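# Seat hose connector fully on tap, frame upright

## Task

Slide the hose connector onto the tap until it is fully seated, and make sure the pipe frame is still upright afterwards.

## Robot and tools

Robot: two arms. left_arm carries a left hand and sits on the +y side; right_arm carries a right hand. Calibrated bases in the scene frame: left_arm at (-0.002, +0.308, 0) m, quat_wxyz (+1.000, 0, 0, +0.017); right_arm at (-0.033, -0.316, 0) m, quat_wxyz (+1.000, 0, 0, -0.014). Scene frame: origin at table-top height midway between the nominal bases, +x out over the table, +z up. Arm names do not match image sides. A camera stand is fixed behind the arms, and loose objects may occasionally be nudged by something.

Hand point: a spot fixed to the palm, 0.05 m in front of it and 0.15 m from the wrist face. Its +z runs along the straight fingers, +y out of the palm, +x across the palm away from the thumb on the right hand (toward the thumb on the left hand). Straight fingers extend 0.06 to 0.07 m past it along +z, 0.06 m behind it along -y. A wrist bracket on the little-finger side can strike things. Arms follow commands loosely: at rest the hand often sits 1 to 3 cm (sometimes 5 cm) off, usually low, and some elbows sag under load. Each control step, commanded orientation is clipped to within 40 degrees of the measured one.

The 28-number row (every value in [-1, 1], always all 28, even if one arm is idle): left_arm dx, dy, dz, rx, ry, rz; left hand thumb_turn, thumb_bend, index, middle, ring, little, force_limit, speed; then the same 14 for right_arm. The six pose numbers are an offset, not a pose, from that arm's Hand target at the start of the action, along that Hand target's own axes; 1.0 equals 0.6 m or 180 degrees, and rx, ry, rz form one rotation vector. All-zero pose numbers re-request the current Hand target. The hand numbers are absolute targets: for the six motors -1 is open (thumb beside palm, thumb straight, fingers straight) and +1 closed (thumb in front of palm, fully bent, fingers curled). force_limit maps -1..+1 to about 0..10 N at the fingertip (0..15 N for the two thumb motors); speed rises from near zero at -1 to full at +0.48 and stays full above. Closing slowly (speed -0.94 or below) gives a gentle grip. No value means unchanged: to keep a hand as it is, resend its last executed eight numbers; if none has run yet, send hand_measured plus hand_force_limit and hand_speed. With thumb turned in, the hand grips objects roughly 0.035 to 0.065 m thick, handles down to about 0.025 m.

Tools:
execute_actions(actions, cameras): actions is a list of actions; each action is a table of up to 15 rows, one per 1/30 s step; a short table repeats its last row to fill 15 steps. Every row in an action counts from the same start Hand target; each new action starts from the Hand target then current, so a repeated offset moves further. Empty actions returns images. cameras: list of names, ["all"], or [].
move(target, speed, blend, blocking, cameras): target is one 28-number row or up to 15 rows; every row's pose offsets count from the Hand targets at the move's start, not from the previous row. Straight-line paths, all ending together, at least 0.5 s, cut off at 10 s. speed: m/s path top speed per arm, 0.002 to 4.3, default 0.25 (turns up to twice that in rad/s); one number or one per row. blend: metres of corner rounding per row, 0 = stop at each. blocking=false returns early while the move continues. Paths do not avoid obstacles or the other arm; avoid passing close to an arm's own base. Hand numbers of later rows are applied only once everything rests there.
wait(seconds 0 to 10, cameras): let time pass holding commands. stop(cameras): brake a running move. zoom_image(camera, region [x0, y0, x1, y1] pixels, at most 504 by 504): closer look at the newest image. show_instructions(): shows this task's reference pages. finished_scene(scene=1): ends the scene irreversibly.

Results: end_effector_position (m) and end_effector_quat_wxyz in each arm's own base frame; Hand target (next offsets count from it; waits do not close a gap to it, but the next command re-requests it); hand_measured, hand_stopped_by (moving, target, force, stalled, fault), hand_load_n (fingertip N, positive pushing open; a lost grip shows as load near 0), hand_force_limit, hand_speed, each in motor order; joint velocities (omitted if all within noise), joint torques (include arm weight; numbers 3 and 4 wrap at ±28 N m), step positions for execute_actions calls. A move adds a move: line: done, off_target, moving, held or fault, plus limits such as paced or held. done/off_target say nothing about contact. MOTOR HOT warns of heating; at 100 °C an arm collapses for 30 to 60 s (OVER-TEMPERATURE FAULT).

Cameras: cam_high and cam_low (896x504, fixed), cam_left_wrist and cam_right_wrist (672x504, fisheye).

Avoid: knocking over the pipe frame, hitting fixed or heavy items fast, anything falling or ending off the table, collisions or pressing between the two hands, excessive finger loads, long pushes at unreachable poses (heat). Press gently and slowly; to stop pushing, command the target back behind the hand point.

Each tool is called after ">>>" as name([rows], argument=value, ...), one row to a line, values as JSON.

Reference images:

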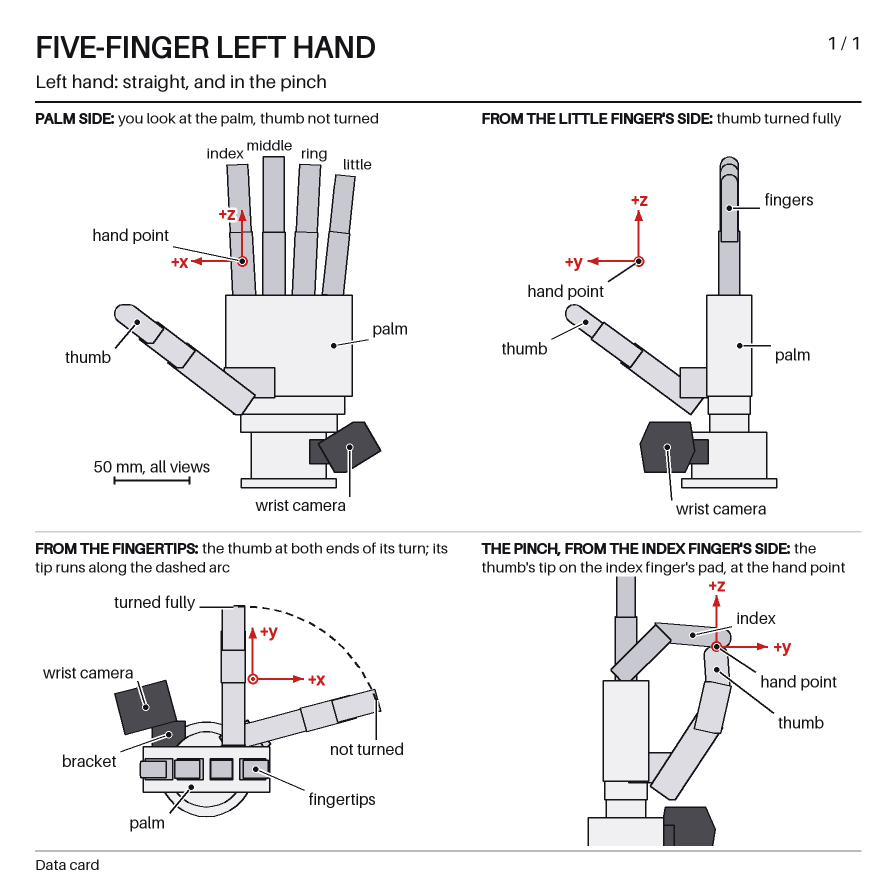

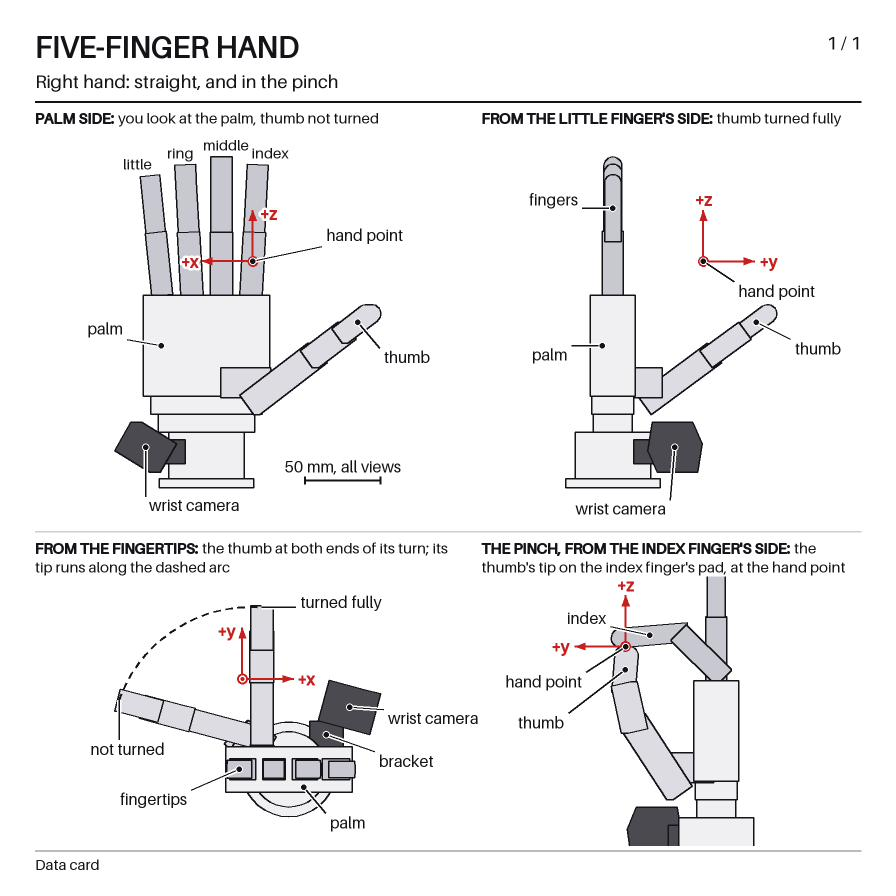

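## Session

>>> execute_actions(actions=[])

Scene clock: 0.00 s.
left_arm: end_effector_position=(+0.4342, -0.1001, +0.3389) hand_measured=(-1.000, -1.000, -1.000, -1.000, -1.000, -1.000) hand_load_n=(+0.0, +0.0, +0.0, +0.0, +0.0, +0.0) hand_stopped_by=(target, target, target, target, target, target) hand_force_limit=0.00 hand_speed=-0.80 end_effector_quat_wxyz=(+0.512, -0.263, +0.708, -0.410) | right_arm: end_effector_position=(+0.1004, +0.2564, +0.1646) hand_measured=(-1.000, -1.000, -1.000, -1.000, -1.000, -1.000) hand_load_n=(+0.0, +0.0, +0.0, +0.0, +0.0, +0.0) hand_stopped_by=(target, target, target, target, target, target) hand_force_limit=0.00 hand_speed=-0.80 end_effector_quat_wxyz=(+0.261, -0.424, +0.839, +0.219)
Joint positions: left_arm=[-0.177 0.805 0.787 -0.125 0.14 0.559] | right_arm=[0.819 0.388 0.407 -0.923 -0.22 1.53]
Joint velocities: within noise
Joint torques (N m): no reading
Heat: left arm: hottest waist 32 °C; right arm: hottest waist 24 °C.
Hand target: left_arm +0.4373, -0.1006, +0.3537; +0.519, -0.260, +0.701, -0.414 | right_arm +0.1031, +0.2591, +0.1770; +0.272, -0.423, +0.835, +0.223

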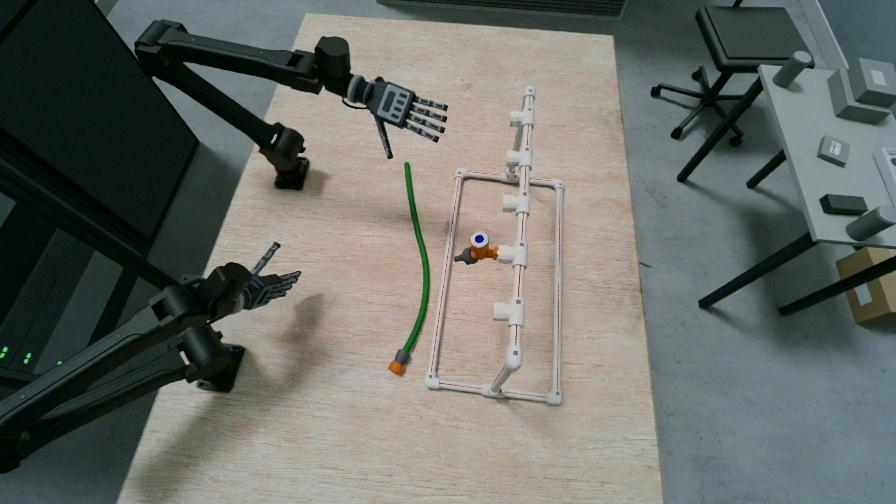

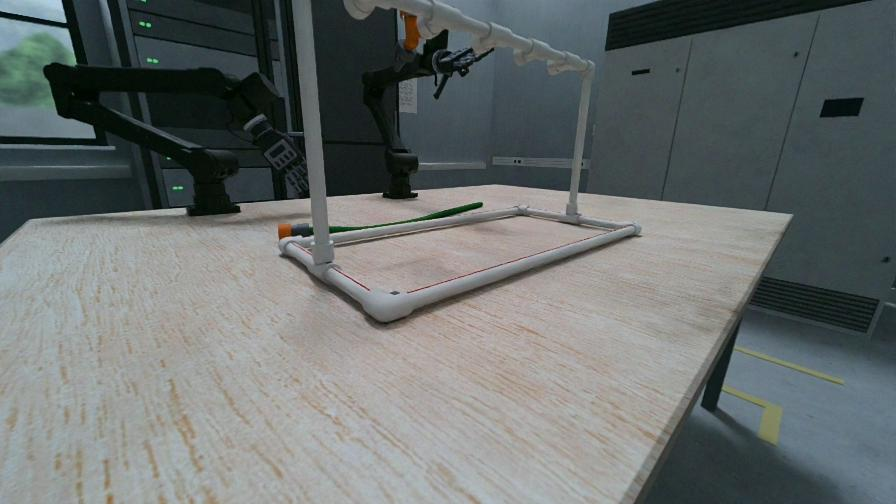

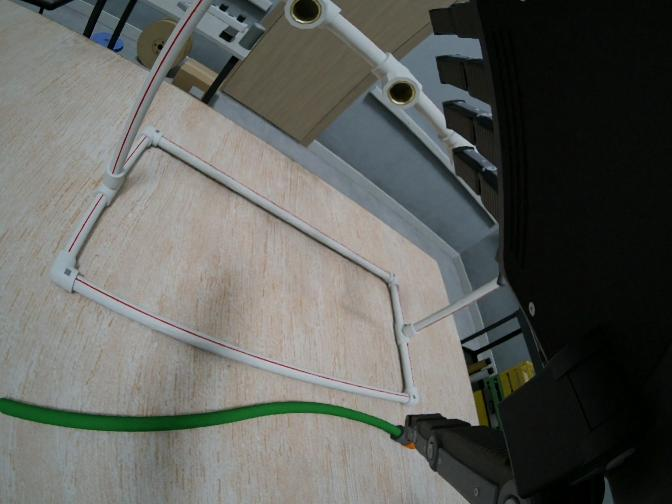

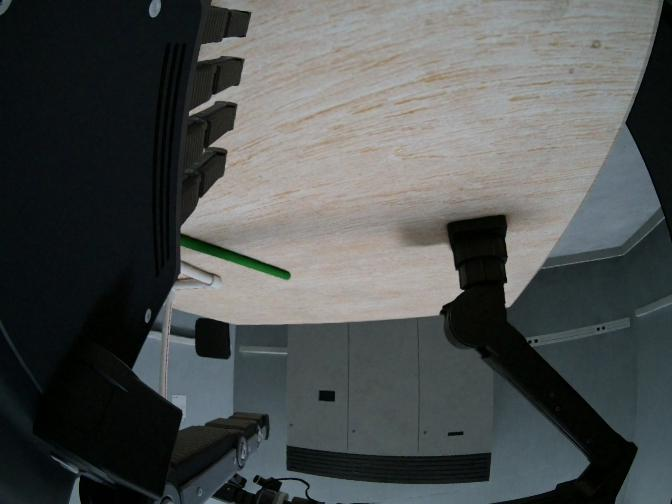

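>>> zoom_image(camera="cam_high", region=[360, 200, 560, 420])

>>> zoom_image(camera="cam_low", region=[270, 0, 600, 280])

>>> zoom_image(camera="cam_left_wrist", region=[250, 0, 504, 200])

Scaled by 2.291.

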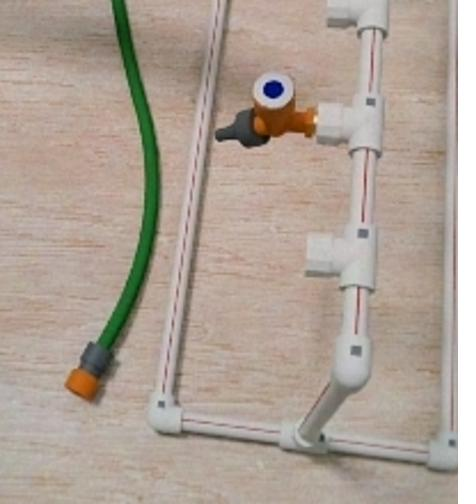

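Scaled by 1.527.

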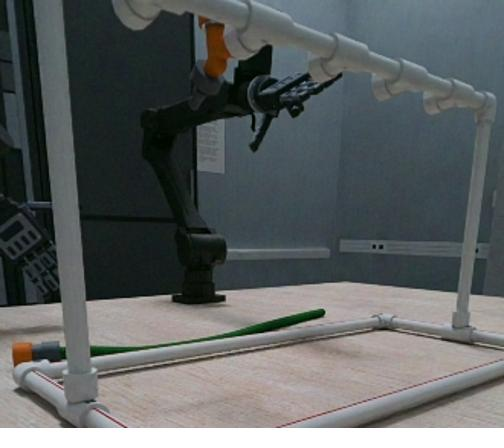

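Scaled by 1.984 from the camera's 672x504 image, which has a finer 960x720 frame.

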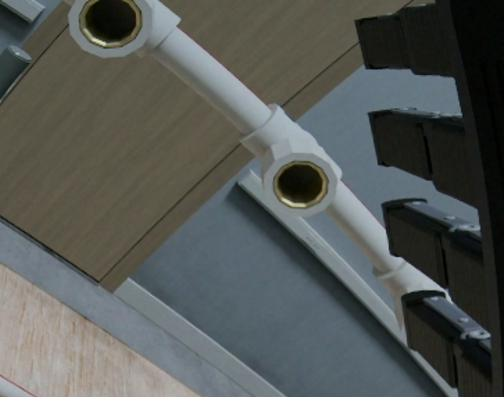

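>>> zoom_image(camera="cam_low", region=[360, 0, 460, 70])

>>> zoom_image(camera="cam_high", region=[440, 220, 530, 280])

>>> zoom_image(camera="cam_high", region=[370, 320, 440, 390])

Scaled by 5.040.

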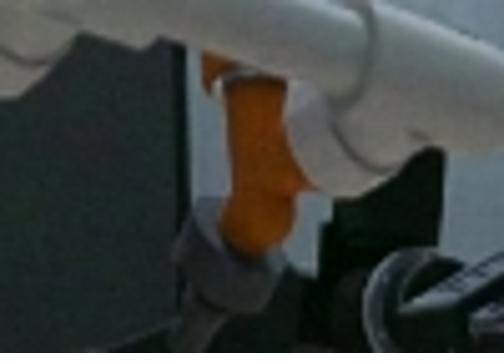

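Scaled by 5.600.

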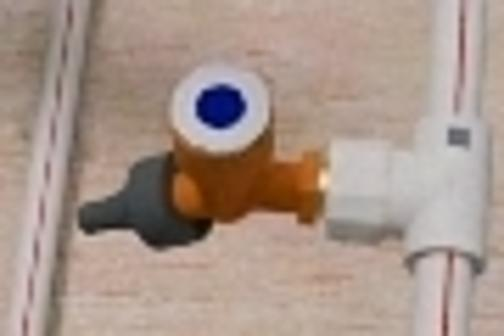

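Scaled by 7.200.

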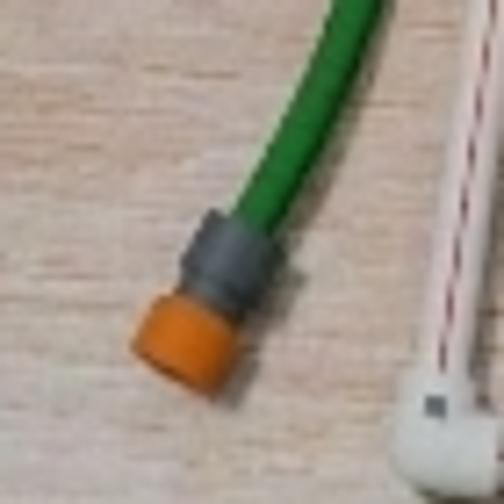

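>>> move(target=[0,0,0,0,0,0,-1,-1,-1,-1,-1,-1,0,-0.8,-0.318,-0.5445,-0.2363,0.3139,-0.2735,0.0972,-1,-1,-1,-1,-1,-1,0,-0.8], speed=0.3, cameras=["cam_high","cam_low","cam_right_wrist"])

Scene clock: 414.20 s.
left_arm: end_effector_position=(+0.4342, -0.1001, +0.3389) hand_measured=(-1.000, -1.000, -1.000, -1.000, -1.000, -1.000) hand_load_n=(+0.0, +0.0, +0.0, +0.0, +0.0, +0.0) hand_stopped_by=(target, target, target, target, target, target) hand_force_limit=0.00 hand_speed=-0.80 end_effector_quat_wxyz=(+0.512, -0.263, +0.708, -0.410) | right_arm: end_effector_position=(+0.4192, +0.1107, +0.3232) hand_measured=(-1.000, -1.000, -1.000, -1.000, -1.000, -1.000) hand_load_n=(+0.0, +0.0, +0.0, +0.0, +0.0, +0.0) hand_stopped_by=(target, target, target, target, target, target) hand_force_limit=0.00 hand_speed=-0.80 end_effector_quat_wxyz=(+0.685, -0.014, +0.728, -0.005)
Joint positions: left_arm=[-0.177 0.805 0.787 -0.125 0.14 0.559] | right_arm=[0.21 0.769 0.415 0.292 0.198 1.557]
Joint torques (N m): left_arm=[-0.44 -4.66 11.95 2.54 0.05 0.02] | right_arm=[-0.79 -0.5 15.21 2.55 0.09 0.29]
Heat: left arm: hottest elbow 42 °C; right arm: hottest elbow 43 °C.
Hand target: left_arm +0.4373, -0.1006, +0.3537; +0.519, -0.260, +0.701, -0.414 | right_arm +0.4301, +0.1083, +0.3599; +0.707, +0.000, +0.707, +0.000
Off the commanded pose: left_arm 0.015 m, 1 deg | right_arm 0.038 m, 4 deg.
move: off_target (left_arm, right_arm)
Images, in order (width x height): cam_high 896x504, cam_low 896x504, cam_right_wrist 672x504.

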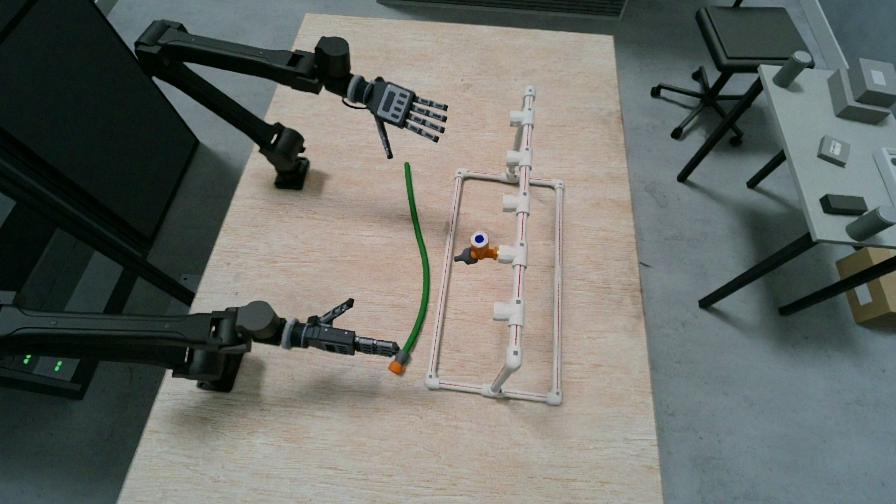

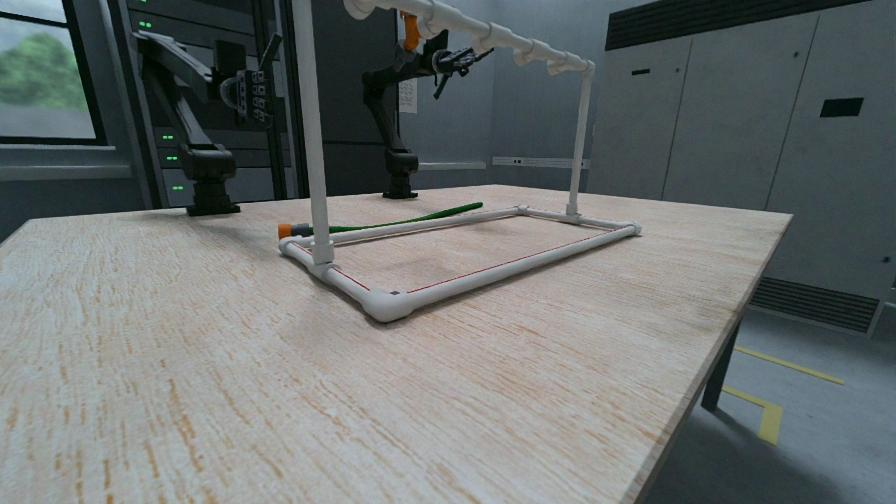

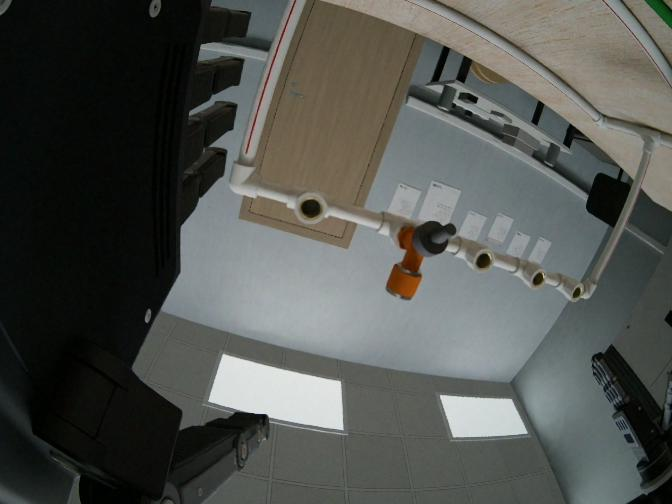

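>>> zoom_image(camera="cam_right_wrist", region=[340, 170, 520, 320])

Scaled by 2.800 from the camera's 672x504 image, which has a finer 960x720 frame.

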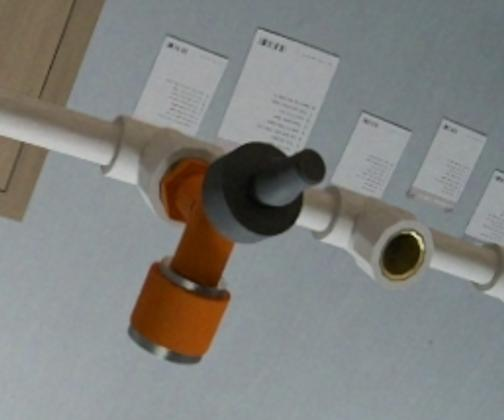

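>>> move(target=[0.8042,-0.1218,0.2605,-0.1211,0.0508,-0.1647,1,-0.5,-0.6,-0.6,-0.6,-0.6,0,0,0,-0.747,-0.242,0.3556,0,0,-1,-1,-1,-1,-1,-1,0,-0.8], speed=0.3, cameras=["cam_high","cam_left_wrist"])

Scene clock: 602.93 s.
left_arm: end_effector_position=(+0.4152, -0.5586, +0.1417) hand_measured=(+1.000, -0.500, -0.600, -0.600, -0.600, -0.600) hand_load_n=(+0.0, +0.0, +0.0, +0.0, +0.0, +0.0) hand_stopped_by=(target, target, target, target, target, target) hand_force_limit=0.00 hand_speed=0.00 end_effector_quat_wxyz=(+0.284, -0.484, +0.720, -0.408) | right_arm: end_effector_position=(+0.2839, -0.3281, +0.3236) hand_measured=(-1.000, -1.000, -1.000, -1.000, -1.000, -1.000) hand_load_n=(+0.0, -0.5, +0.0, +0.0, +0.0, +0.0) hand_stopped_by=(target, target, target, target, target, target) hand_force_limit=0.00 hand_speed=-0.80 end_effector_quat_wxyz=(+0.580, +0.374, +0.625, -0.365)
Joint positions: left_arm=[-1.015 1.753 1.337 -0.217 -0.544 -0.347] | right_arm=[-0.907 0.77 0.416 0.293 0.194 1.56]
Joint torques (N m): left_arm=[-0.44 -16.97 12.57 1.5 -0.4 -0.08] | right_arm=[-1.08 -0.5 15.15 2.54 0.09 0.26]
Heat: left arm: hottest elbow 44 °C; right arm: hottest elbow 46 °C.
Hand target: left_arm +0.4225, -0.5709, +0.1503; +0.282, -0.488, +0.715, -0.413 | right_arm +0.2852, -0.3401, +0.3599; +0.600, +0.375, +0.600, -0.375
Off the commanded pose: left_arm 0.017 m, 1 deg | right_arm 0.038 m, 4 deg.
move: off_target (left_arm, right_arm)
Images, in order (width x height): cam_high 896x504, cam_left_wrist 672x504.

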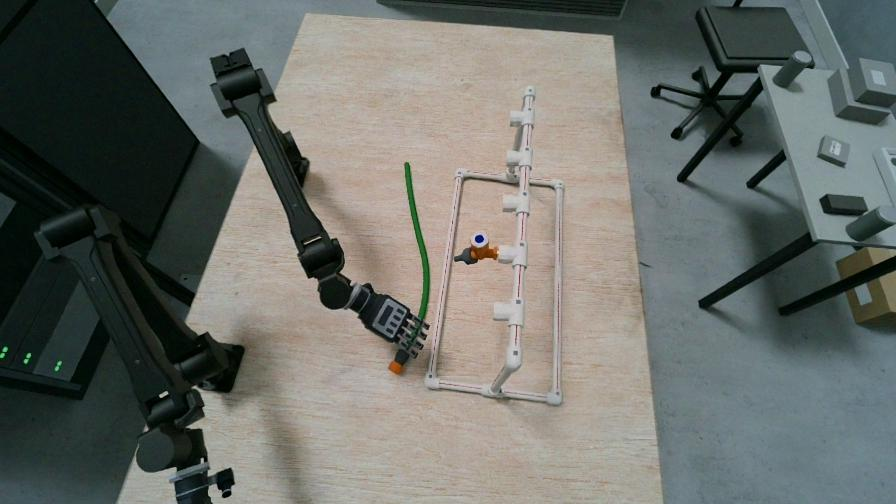

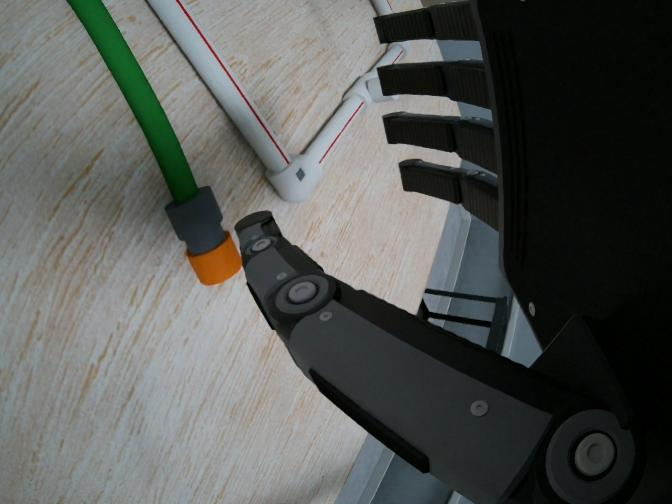

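>>> zoom_image(camera="cam_left_wrist", region=[130, 150, 290, 310])

Scaled by 3.150 from the camera's 672x504 image, which has a finer 960x720 frame.

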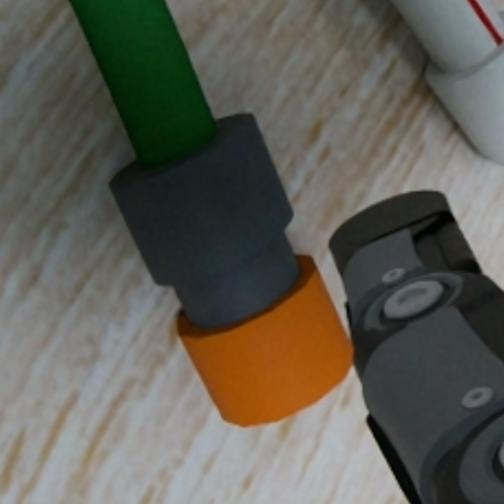

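>>> move(target=[0.0108,0.0862,0.0712,0,0.01925,0.0111,1,-0.5,-0.6,-0.6,-0.6,-0.6,0,0,0,0,0,0,0,0,-1,-1,-1,-1,-1,-1,0,-0.8], speed=0.15, cameras=["cam_high","cam_left_wrist"])

Scene clock: 695.20 s.
left_arm: end_effector_position=(+0.4236, -0.5811, +0.0919) hand_measured=(+1.000, -0.500, -0.600, -0.600, -0.600, -0.600) hand_load_n=(+0.0, +0.0, +0.0, +0.0, +0.0, -0.5) hand_stopped_by=(target, target, target, target, target, target) hand_force_limit=0.00 hand_speed=0.00 end_effector_quat_wxyz=(+0.265, -0.464, +0.732, -0.423) | right_arm: end_effector_position=(+0.2839, -0.3281, +0.3236) hand_measured=(-1.000, -1.000, -1.000, -1.000, -1.000, -1.000) hand_load_n=(+0.0, +0.0, +0.0, +0.0, +0.0, +0.0) hand_stopped_by=(target, target, target, target, target, target) hand_force_limit=0.00 hand_speed=-0.80 end_effector_quat_wxyz=(+0.580, +0.374, +0.625, -0.365)
Joint positions: left_arm=[-1.005 1.854 1.328 -0.074 -0.477 -0.309] | right_arm=[-0.907 0.77 0.416 0.293 0.194 1.56]
Joint torques (N m): left_arm=[0.21 -18.32 9.11 2.99 -0.16 0.14] | right_arm=[-1.08 -0.56 15.15 2.54 0.1 0.27]
Heat: left arm: hottest elbow 46 °C; right arm: hottest elbow 51 °C.
Hand target: left_arm +0.4305, -0.5808, +0.0839; +0.268, -0.463, +0.732, -0.423 | right_arm +0.2852, -0.3401, +0.3599; +0.600, +0.375, +0.600, -0.375
Off the commanded pose: left_arm 0.010 m, 0 deg | right_arm 0.038 m, 4 deg.
move: off_target (right_arm)
Images, in order (width x height): cam_high 896x504, cam_left_wrist 672x504.

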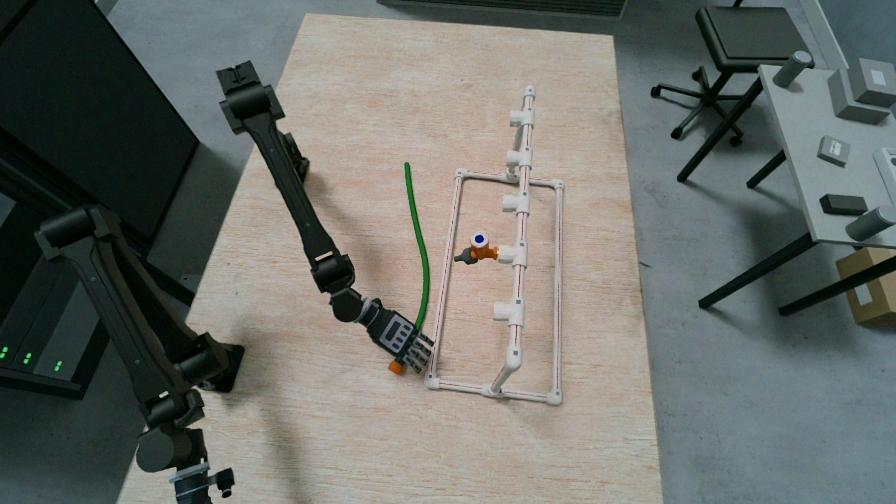

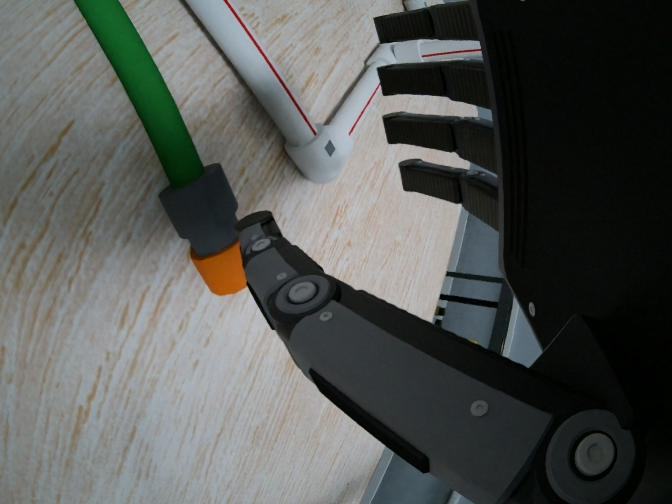

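>>> zoom_image(camera="cam_high", region=[340, 280, 450, 390])

Scaled by 4.582.

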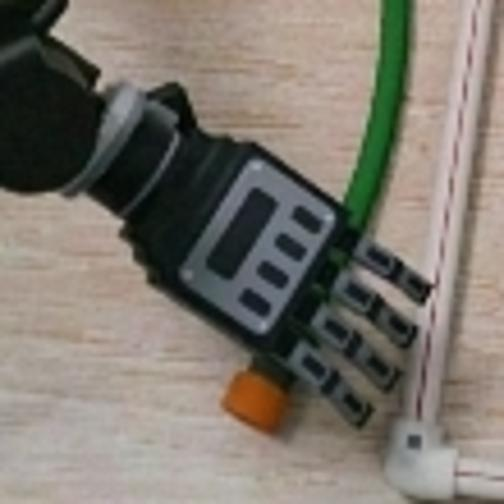

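>>> move(target=[-0.0105,0.0645,0.0178,0,-0.0144,-0.0084,1,-0.6,-0.6,-0.6,-0.6,-0.6,0,0,0,0,0,0,0,0,-1,-1,-1,-1,-1,-1,0,-0.8], speed=0.1, cameras=["cam_high","cam_left_wrist"])

Scene clock: 813.33 s.
left_arm: end_effector_position=(+0.4246, -0.5670, +0.0546) hand_measured=(+1.000, -0.600, -0.600, -0.600, -0.600, -0.600) hand_load_n=(+0.0, +0.0, +0.0, +0.0, +0.0, +0.0) hand_stopped_by=(target, target, target, target, target, target) hand_force_limit=0.00 hand_speed=0.00 end_effector_quat_wxyz=(+0.280, -0.480, +0.721, -0.414) | right_arm: end_effector_position=(+0.2839, -0.3281, +0.3236) hand_measured=(-1.000, -1.000, -1.000, -1.000, -1.000, -1.000) hand_load_n=(+0.0, +0.0, +0.0, +0.0, +0.0, +0.0) hand_stopped_by=(target, target, target, target, target, target) hand_force_limit=0.00 hand_speed=-0.80 end_effector_quat_wxyz=(+0.580, +0.374, +0.625, -0.365)
Joint positions: left_arm=[-1.005 1.889 1.269 0.004 -0.525 -0.332] | right_arm=[-0.907 0.77 0.416 0.293 0.194 1.56]
Joint torques (N m): left_arm=[-0.73 -18.08 8.54 2.93 -0.38 -0.08] | right_arm=[-1.03 -0.5 15.13 2.52 0.1 0.26]
Heat: left arm: hottest elbow 44 °C; right arm: hottest elbow 53 °C.
Hand target: left_arm +0.4242, -0.5709, +0.0452; +0.279, -0.482, +0.719, -0.416 | right_arm +0.2852, -0.3401, +0.3599; +0.600, +0.375, +0.600, -0.375
Off the commanded pose: left_arm 0.010 m, 0 deg | right_arm 0.038 m, 4 deg.
move: off_target (right_arm)
Images, in order (width x height): cam_high 896x504, cam_left_wrist 672x504.

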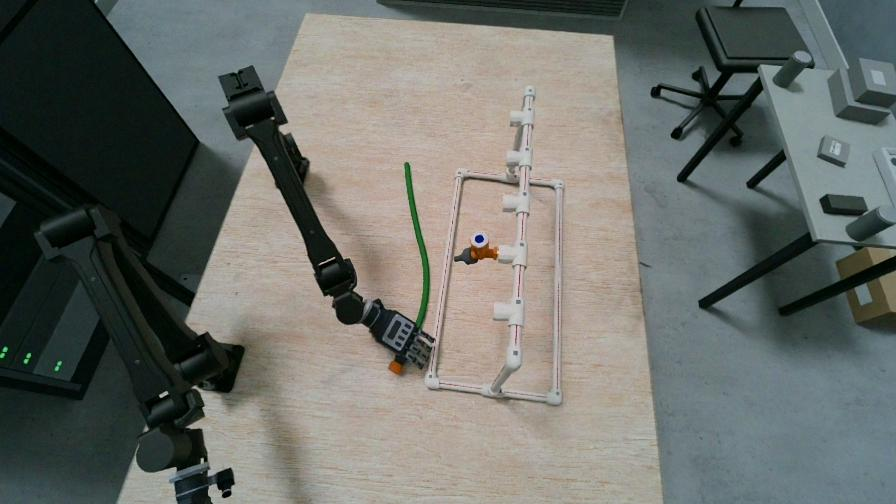

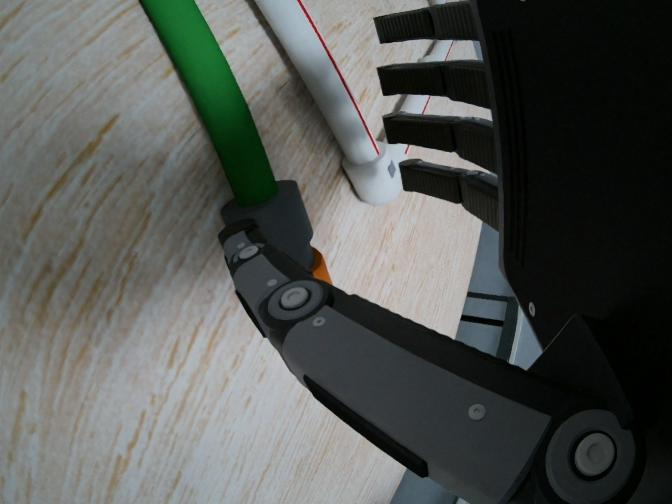

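>>> move(target=[0.0118,0.0383,0.0118,0,0,0,1,-0.6,-0.6,-0.6,-0.6,-0.6,0,0,0,0,0,0,0,0,-1,-1,-1,-1,-1,-1,0,-0.8], speed=0.06, cameras=["cam_left_wrist"])

Scene clock: 834.20 s.
left_arm: end_effector_position=(+0.4202, -0.5704, +0.0333) hand_measured=(+1.000, -0.600, -0.600, -0.600, -0.600, -0.600) hand_load_n=(+0.0, +0.0, +0.0, +0.0, +0.0, +0.0) hand_stopped_by=(target, target, target, target, target, target) hand_force_limit=0.00 hand_speed=0.00 end_effector_quat_wxyz=(+0.281, -0.481, +0.719, -0.415) | right_arm: end_effector_position=(+0.2839, -0.3281, +0.3236) hand_measured=(-1.000, -1.000, -1.000, -1.000, -1.000, -1.000) hand_load_n=(-0.5, -0.5, +0.5, +0.0, +0.0, +0.0) hand_stopped_by=(target, target, target, target, target, target) hand_force_limit=0.00 hand_speed=-0.80 end_effector_quat_wxyz=(+0.580, +0.374, +0.625, -0.365)
Joint positions: left_arm=[-1.016 1.924 1.255 0.052 -0.537 -0.342] | right_arm=[-0.907 0.77 0.416 0.293 0.194 1.56]
Joint torques (N m): left_arm=[-1.03 -18.08 8.23 2.92 -0.39 -0.06] | right_arm=[-1.08 -0.56 15.16 2.56 0.09 0.26]
Heat: left arm: hottest elbow 42 °C; right arm: hottest elbow 54 °C.
Hand target: left_arm +0.4167, -0.5753, +0.0217; +0.279, -0.482, +0.719, -0.416 | right_arm +0.2852, -0.3401, +0.3599; +0.600, +0.375, +0.600, -0.375
Off the commanded pose: left_arm 0.013 m, 0 deg | right_arm 0.038 m, 4 deg.
move: off_target (left_arm, right_arm)
Images, in order (width x height): cam_left_wrist 672x504.

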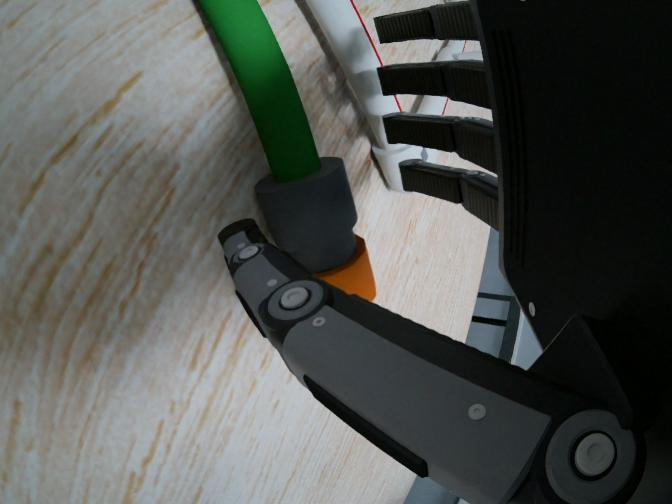

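>>> move(target=[0.0003,0.0237,0.0075,0,0,0,1,-0.6,-0.6,-0.6,-0.6,-0.6,0,0,0,0,0,0,0,0,-1,-1,-1,-1,-1,-1,0,-0.8], speed=0.04, cameras=["cam_left_wrist","cam_high"])

Scene clock: 851.67 s.
left_arm: end_effector_position=(+0.4182, -0.5704, +0.0212) hand_measured=(+1.000, -0.600, -0.600, -0.600, -0.600, -0.600) hand_load_n=(+0.0, +0.0, +0.0, +0.0, +0.0, +0.0) hand_stopped_by=(target, target, target, target, target, target) hand_force_limit=0.00 hand_speed=0.00 end_effector_quat_wxyz=(+0.281, -0.482, +0.718, -0.417) | right_arm: end_effector_position=(+0.2839, -0.3281, +0.3236) hand_measured=(-1.000, -1.000, -1.000, -1.000, -1.000, -1.000) hand_load_n=(+0.0, +0.0, +0.0, +0.0, +0.0, +0.0) hand_stopped_by=(target, target, target, target, target, target) hand_force_limit=0.00 hand_speed=-0.80 end_effector_quat_wxyz=(+0.580, +0.374, +0.625, -0.365)
Joint positions: left_arm=[-1.019 1.942 1.241 0.087 -0.54 -0.345] | right_arm=[-0.907 0.77 0.416 0.293 0.194 1.56]
Joint torques (N m): left_arm=[-1.08 -18.02 7.92 2.92 -0.37 -0.06] | right_arm=[-0.97 -0.56 15.16 2.55 0.09 0.26]
Heat: left arm: hottest elbow 42 °C; right arm: hottest elbow 54 °C.
Hand target: left_arm +0.4137, -0.5744, +0.0073; +0.279, -0.482, +0.719, -0.416 | right_arm +0.2852, -0.3401, +0.3599; +0.600, +0.375, +0.600, -0.375
Off the commanded pose: left_arm 0.015 m, 0 deg | right_arm 0.038 m, 4 deg.
move: off_target (left_arm, right_arm)
Images, in order (width x height): cam_high 896x504, cam_left_wrist 672x504.

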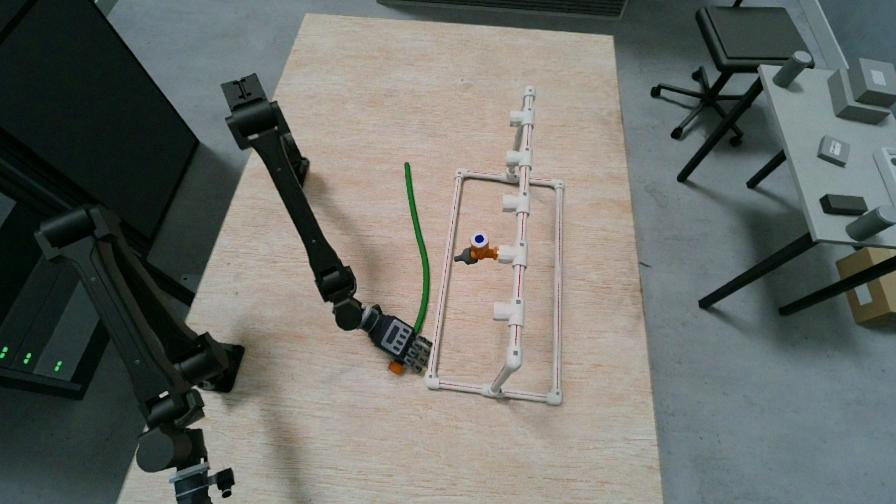

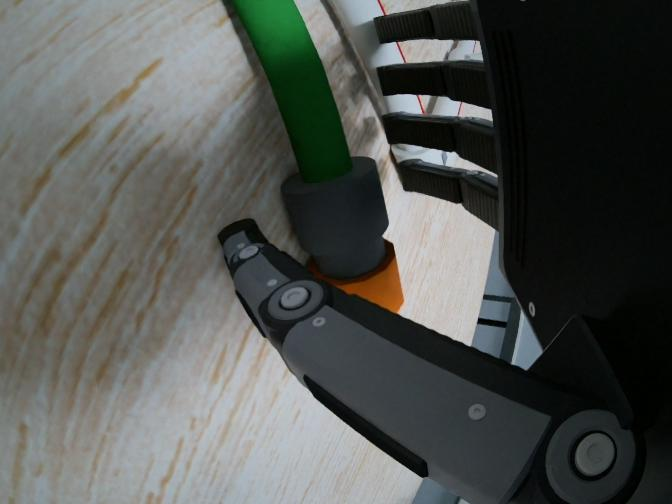

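>>> move(target=[0,0,0,0,0,0,1,0.0,0.3,0.3,0.3,0.3,-0.6,-0.88,0,0,0,0,0,0,-1,-1,-1,-1,-1,-1,0,-0.8], cameras=["cam_left_wrist"])

Scene clock: 865.23 s.
left_arm: end_effector_position=(+0.4182, -0.5705, +0.0213) hand_measured=(+1.000, -0.346, -0.090, -0.100, +0.000, +0.046) hand_load_n=(+1.5, +7.0, +6.0, +1.5, +1.5, +1.5) hand_stopped_by=(target, force, force, force, force, force) hand_force_limit=-0.60 hand_speed=-0.88 end_effector_quat_wxyz=(+0.281, -0.482, +0.718, -0.417) | right_arm: end_effector_position=(+0.2839, -0.3281, +0.3236) hand_measured=(-1.000, -1.000, -1.000, -1.000, -1.000, -1.000) hand_load_n=(+0.0, +0.0, +0.0, +0.0, +0.0, +0.0) hand_stopped_by=(target, target, target, target, target, target) hand_force_limit=0.00 hand_speed=-0.80 end_effector_quat_wxyz=(+0.580, +0.374, +0.625, -0.365)
Joint positions: left_arm=[-1.019 1.942 1.241 0.087 -0.54 -0.346] | right_arm=[-0.907 0.77 0.416 0.293 0.194 1.56]
Joint torques (N m): left_arm=[-1.08 -17.96 7.92 2.89 -0.37 -0.05] | right_arm=[-1.03 -0.56 15.16 2.54 0.11 0.27]
Heat: left arm: hottest elbow 40 °C; right arm: hottest elbow 54 °C.
Hand target: left_arm +0.4136, -0.5743, +0.0072; +0.279, -0.482, +0.719, -0.416 | right_arm +0.2852, -0.3401, +0.3599; +0.600, +0.375, +0.600, -0.375
Off the commanded pose: left_arm 0.015 m, 0 deg | right_arm 0.038 m, 4 deg.
move: off_target (left_arm, right_arm)
Images, in order (width x height): cam_left_wrist 672x504.

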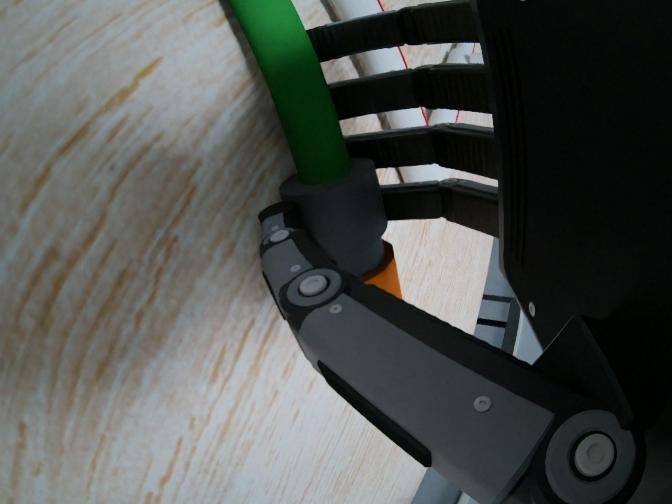

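>>> move(target=[0,0,0,0,0,0,1,0.1,0.5,0.5,0.5,0.5,0.0,-0.94,0,0,0,0,0,0,-1,-1,-1,-1,-1,-1,0,-0.8], cameras=["cam_left_wrist"])

Scene clock: 881.20 s.
left_arm: end_effector_position=(+0.4184, -0.5708, +0.0216) hand_measured=(+1.000, -0.348, -0.090, -0.090, +0.022, +0.078) hand_load_n=(+6.5, +10.0, +4.0, +2.5, +2.5, +5.5) hand_stopped_by=(target, force, force, force, force, force) hand_force_limit=0.00 hand_speed=-0.94 end_effector_quat_wxyz=(+0.281, -0.482, +0.717, -0.418) | right_arm: end_effector_position=(+0.2839, -0.3281, +0.3236) hand_measured=(-1.000, -1.000, -1.000, -1.000, -1.000, -1.000) hand_load_n=(+0.0, +0.0, +0.0, +0.0, +0.0, +0.0) hand_stopped_by=(target, target, target, target, target, target) hand_force_limit=0.00 hand_speed=-0.80 end_effector_quat_wxyz=(+0.580, +0.374, +0.625, -0.365)
Joint positions: left_arm=[-1.019 1.942 1.241 0.088 -0.54 -0.347] | right_arm=[-0.907 0.77 0.416 0.293 0.194 1.56]
Joint torques (N m): left_arm=[-1.08 -17.96 7.92 2.84 -0.37 -0.04] | right_arm=[-1.08 -0.5 15.15 2.56 0.1 0.26]
Heat: left arm: hottest elbow 39 °C; right arm: hottest elbow 55 °C.
Hand target: left_arm +0.4137, -0.5743, +0.0072; +0.279, -0.482, +0.719, -0.416 | right_arm +0.2852, -0.3401, +0.3599; +0.600, +0.375, +0.600, -0.375
Off the commanded pose: left_arm 0.016 m, 0 deg | right_arm 0.038 m, 4 deg.
move: off_target (left_arm, right_arm)
Images, in order (width x height): cam_left_wrist 672x504.

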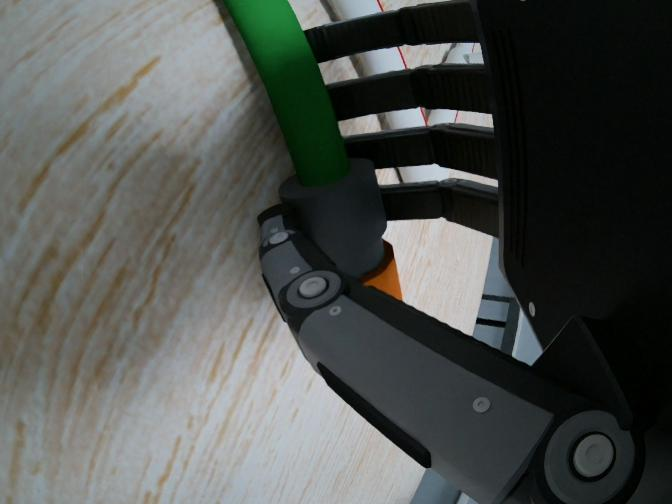

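>>> move(target=[0,-0.1156,-0.0665,0,0,0,1,0.1,0.5,0.5,0.5,0.5,0.0,-0.94,0,0,0,0,0,0,-1,-1,-1,-1,-1,-1,0,-0.8], speed=0.08, cameras=["cam_left_wrist","cam_high"])

Scene clock: 1007.57 s.
left_arm: end_effector_position=(+0.4082, -0.5555, +0.0608) hand_measured=(+1.000, -0.346, -0.090, -0.090, +0.022, +0.078) hand_load_n=(+1.5, +2.5, +0.5, +0.0, +3.5, +0.0) hand_stopped_by=(target, force, force, force, force, force) hand_force_limit=0.00 hand_speed=-0.94 end_effector_quat_wxyz=(+0.281, -0.482, +0.729, -0.396) | right_arm: end_effector_position=(+0.2839, -0.3281, +0.3236) hand_measured=(-1.000, -1.000, -1.000, -1.000, -1.000, -1.000) hand_load_n=(+0.0, +0.0, +0.0, +0.0, +0.0, +0.0) hand_stopped_by=(target, target, target, target, target, target) hand_force_limit=0.00 hand_speed=-0.80 end_effector_quat_wxyz=(+0.580, +0.374, +0.625, -0.365)
Joint positions: left_arm=[-1.02 1.846 1.247 -0.063 -0.54 -0.35] | right_arm=[-0.907 0.77 0.416 0.293 0.194 1.56]
Joint torques (N m): left_arm=[-1.03 -19.78 11.95 1.4 -0.38 -0.01] | right_arm=[-1.03 -0.5 15.15 2.52 0.1 0.26]
Heat: left arm: hottest elbow 38 °C; right arm: hottest elbow 56 °C.
Hand target: left_arm +0.4137, -0.5742, +0.0871; +0.279, -0.482, +0.719, -0.416 | right_arm +0.2852, -0.3401, +0.3599; +0.600, +0.375, +0.600, -0.375
Off the commanded pose: left_arm 0.033 m, 2 deg | right_arm 0.038 m, 4 deg.
move: off_target (left_arm, right_arm)
Images, in order (width x height): cam_high 896x504, cam_left_wrist 672x504.

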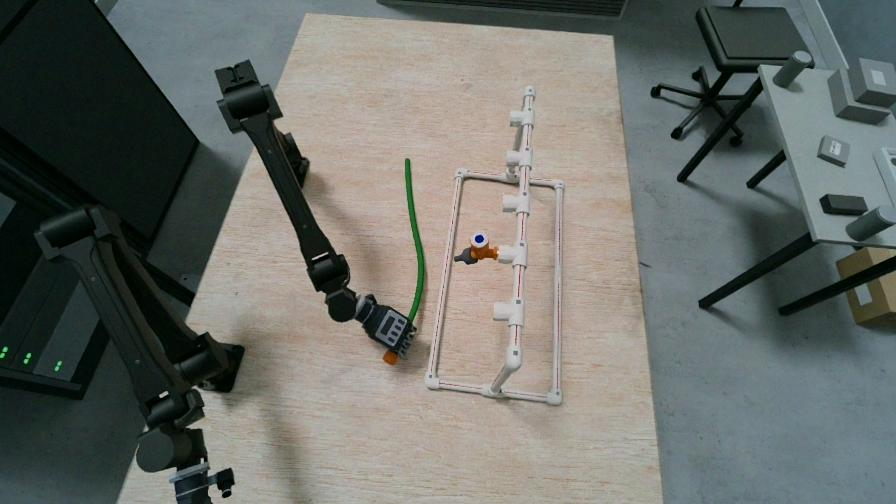

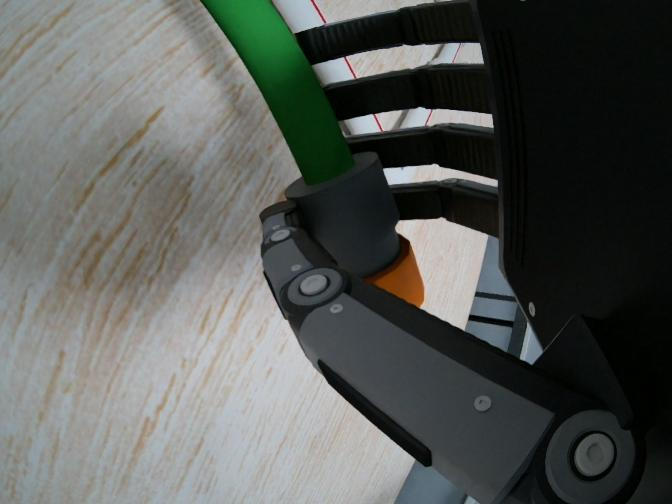

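>>> move(target=[0,0,0,0,0,0,1,0.2,0.6,0.6,0.6,0.6,0.1,-0.93,0,0,0,0,0,0,-1,-1,-1,-1,-1,-1,0,-0.8], speed=0.08, cameras=["cam_left_wrist"])

Scene clock: 1018.07 s.
left_arm: end_effector_position=(+0.4082, -0.5555, +0.0608) hand_measured=(+1.000, -0.346, -0.060, -0.066, +0.034, +0.122) hand_load_n=(+3.0, +14.0, +7.5, +4.5, +0.5, +5.5) hand_stopped_by=(target, force, force, force, force, force) hand_force_limit=0.10 hand_speed=-0.93 end_effector_quat_wxyz=(+0.281, -0.482, +0.729, -0.396) | right_arm: end_effector_position=(+0.2839, -0.3281, +0.3236) hand_measured=(-1.000, -1.000, -1.000, -1.000, -1.000, -1.000) hand_load_n=(-0.5, +0.0, +0.0, +0.0, +0.0, +0.0) hand_stopped_by=(target, target, target, target, target, target) hand_force_limit=0.00 hand_speed=-0.80 end_effector_quat_wxyz=(+0.580, +0.374, +0.625, -0.365)
Joint positions: left_arm=[-1.02 1.846 1.247 -0.063 -0.54 -0.35] | right_arm=[-0.907 0.77 0.416 0.293 0.194 1.56]
Joint torques (N m): left_arm=[-1.03 -19.78 11.95 1.44 -0.38 -0.01] | right_arm=[-1.03 -0.5 15.17 2.55 0.1 0.26]
Heat: left arm: hottest elbow 39 °C; right arm: hottest elbow 57 °C.
Hand target: left_arm +0.4137, -0.5743, +0.0871; +0.279, -0.482, +0.719, -0.416 | right_arm +0.2852, -0.3401, +0.3599; +0.600, +0.375, +0.600, -0.375
Off the commanded pose: left_arm 0.033 m, 2 deg | right_arm 0.038 m, 4 deg.
move: off_target (left_arm, right_arm)
Images, in order (width x height): cam_left_wrist 672x504.

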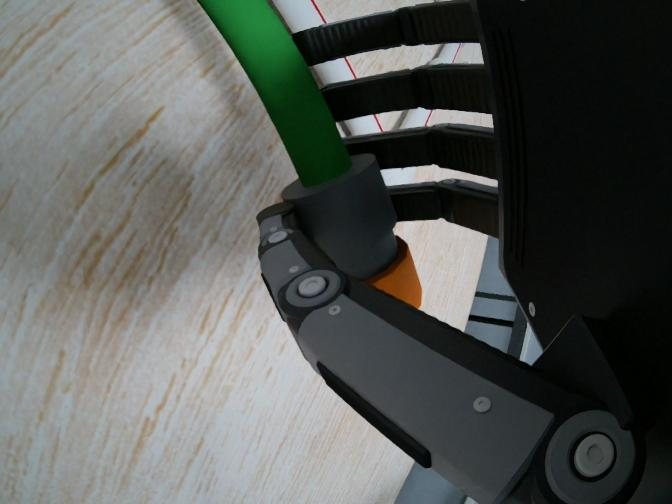

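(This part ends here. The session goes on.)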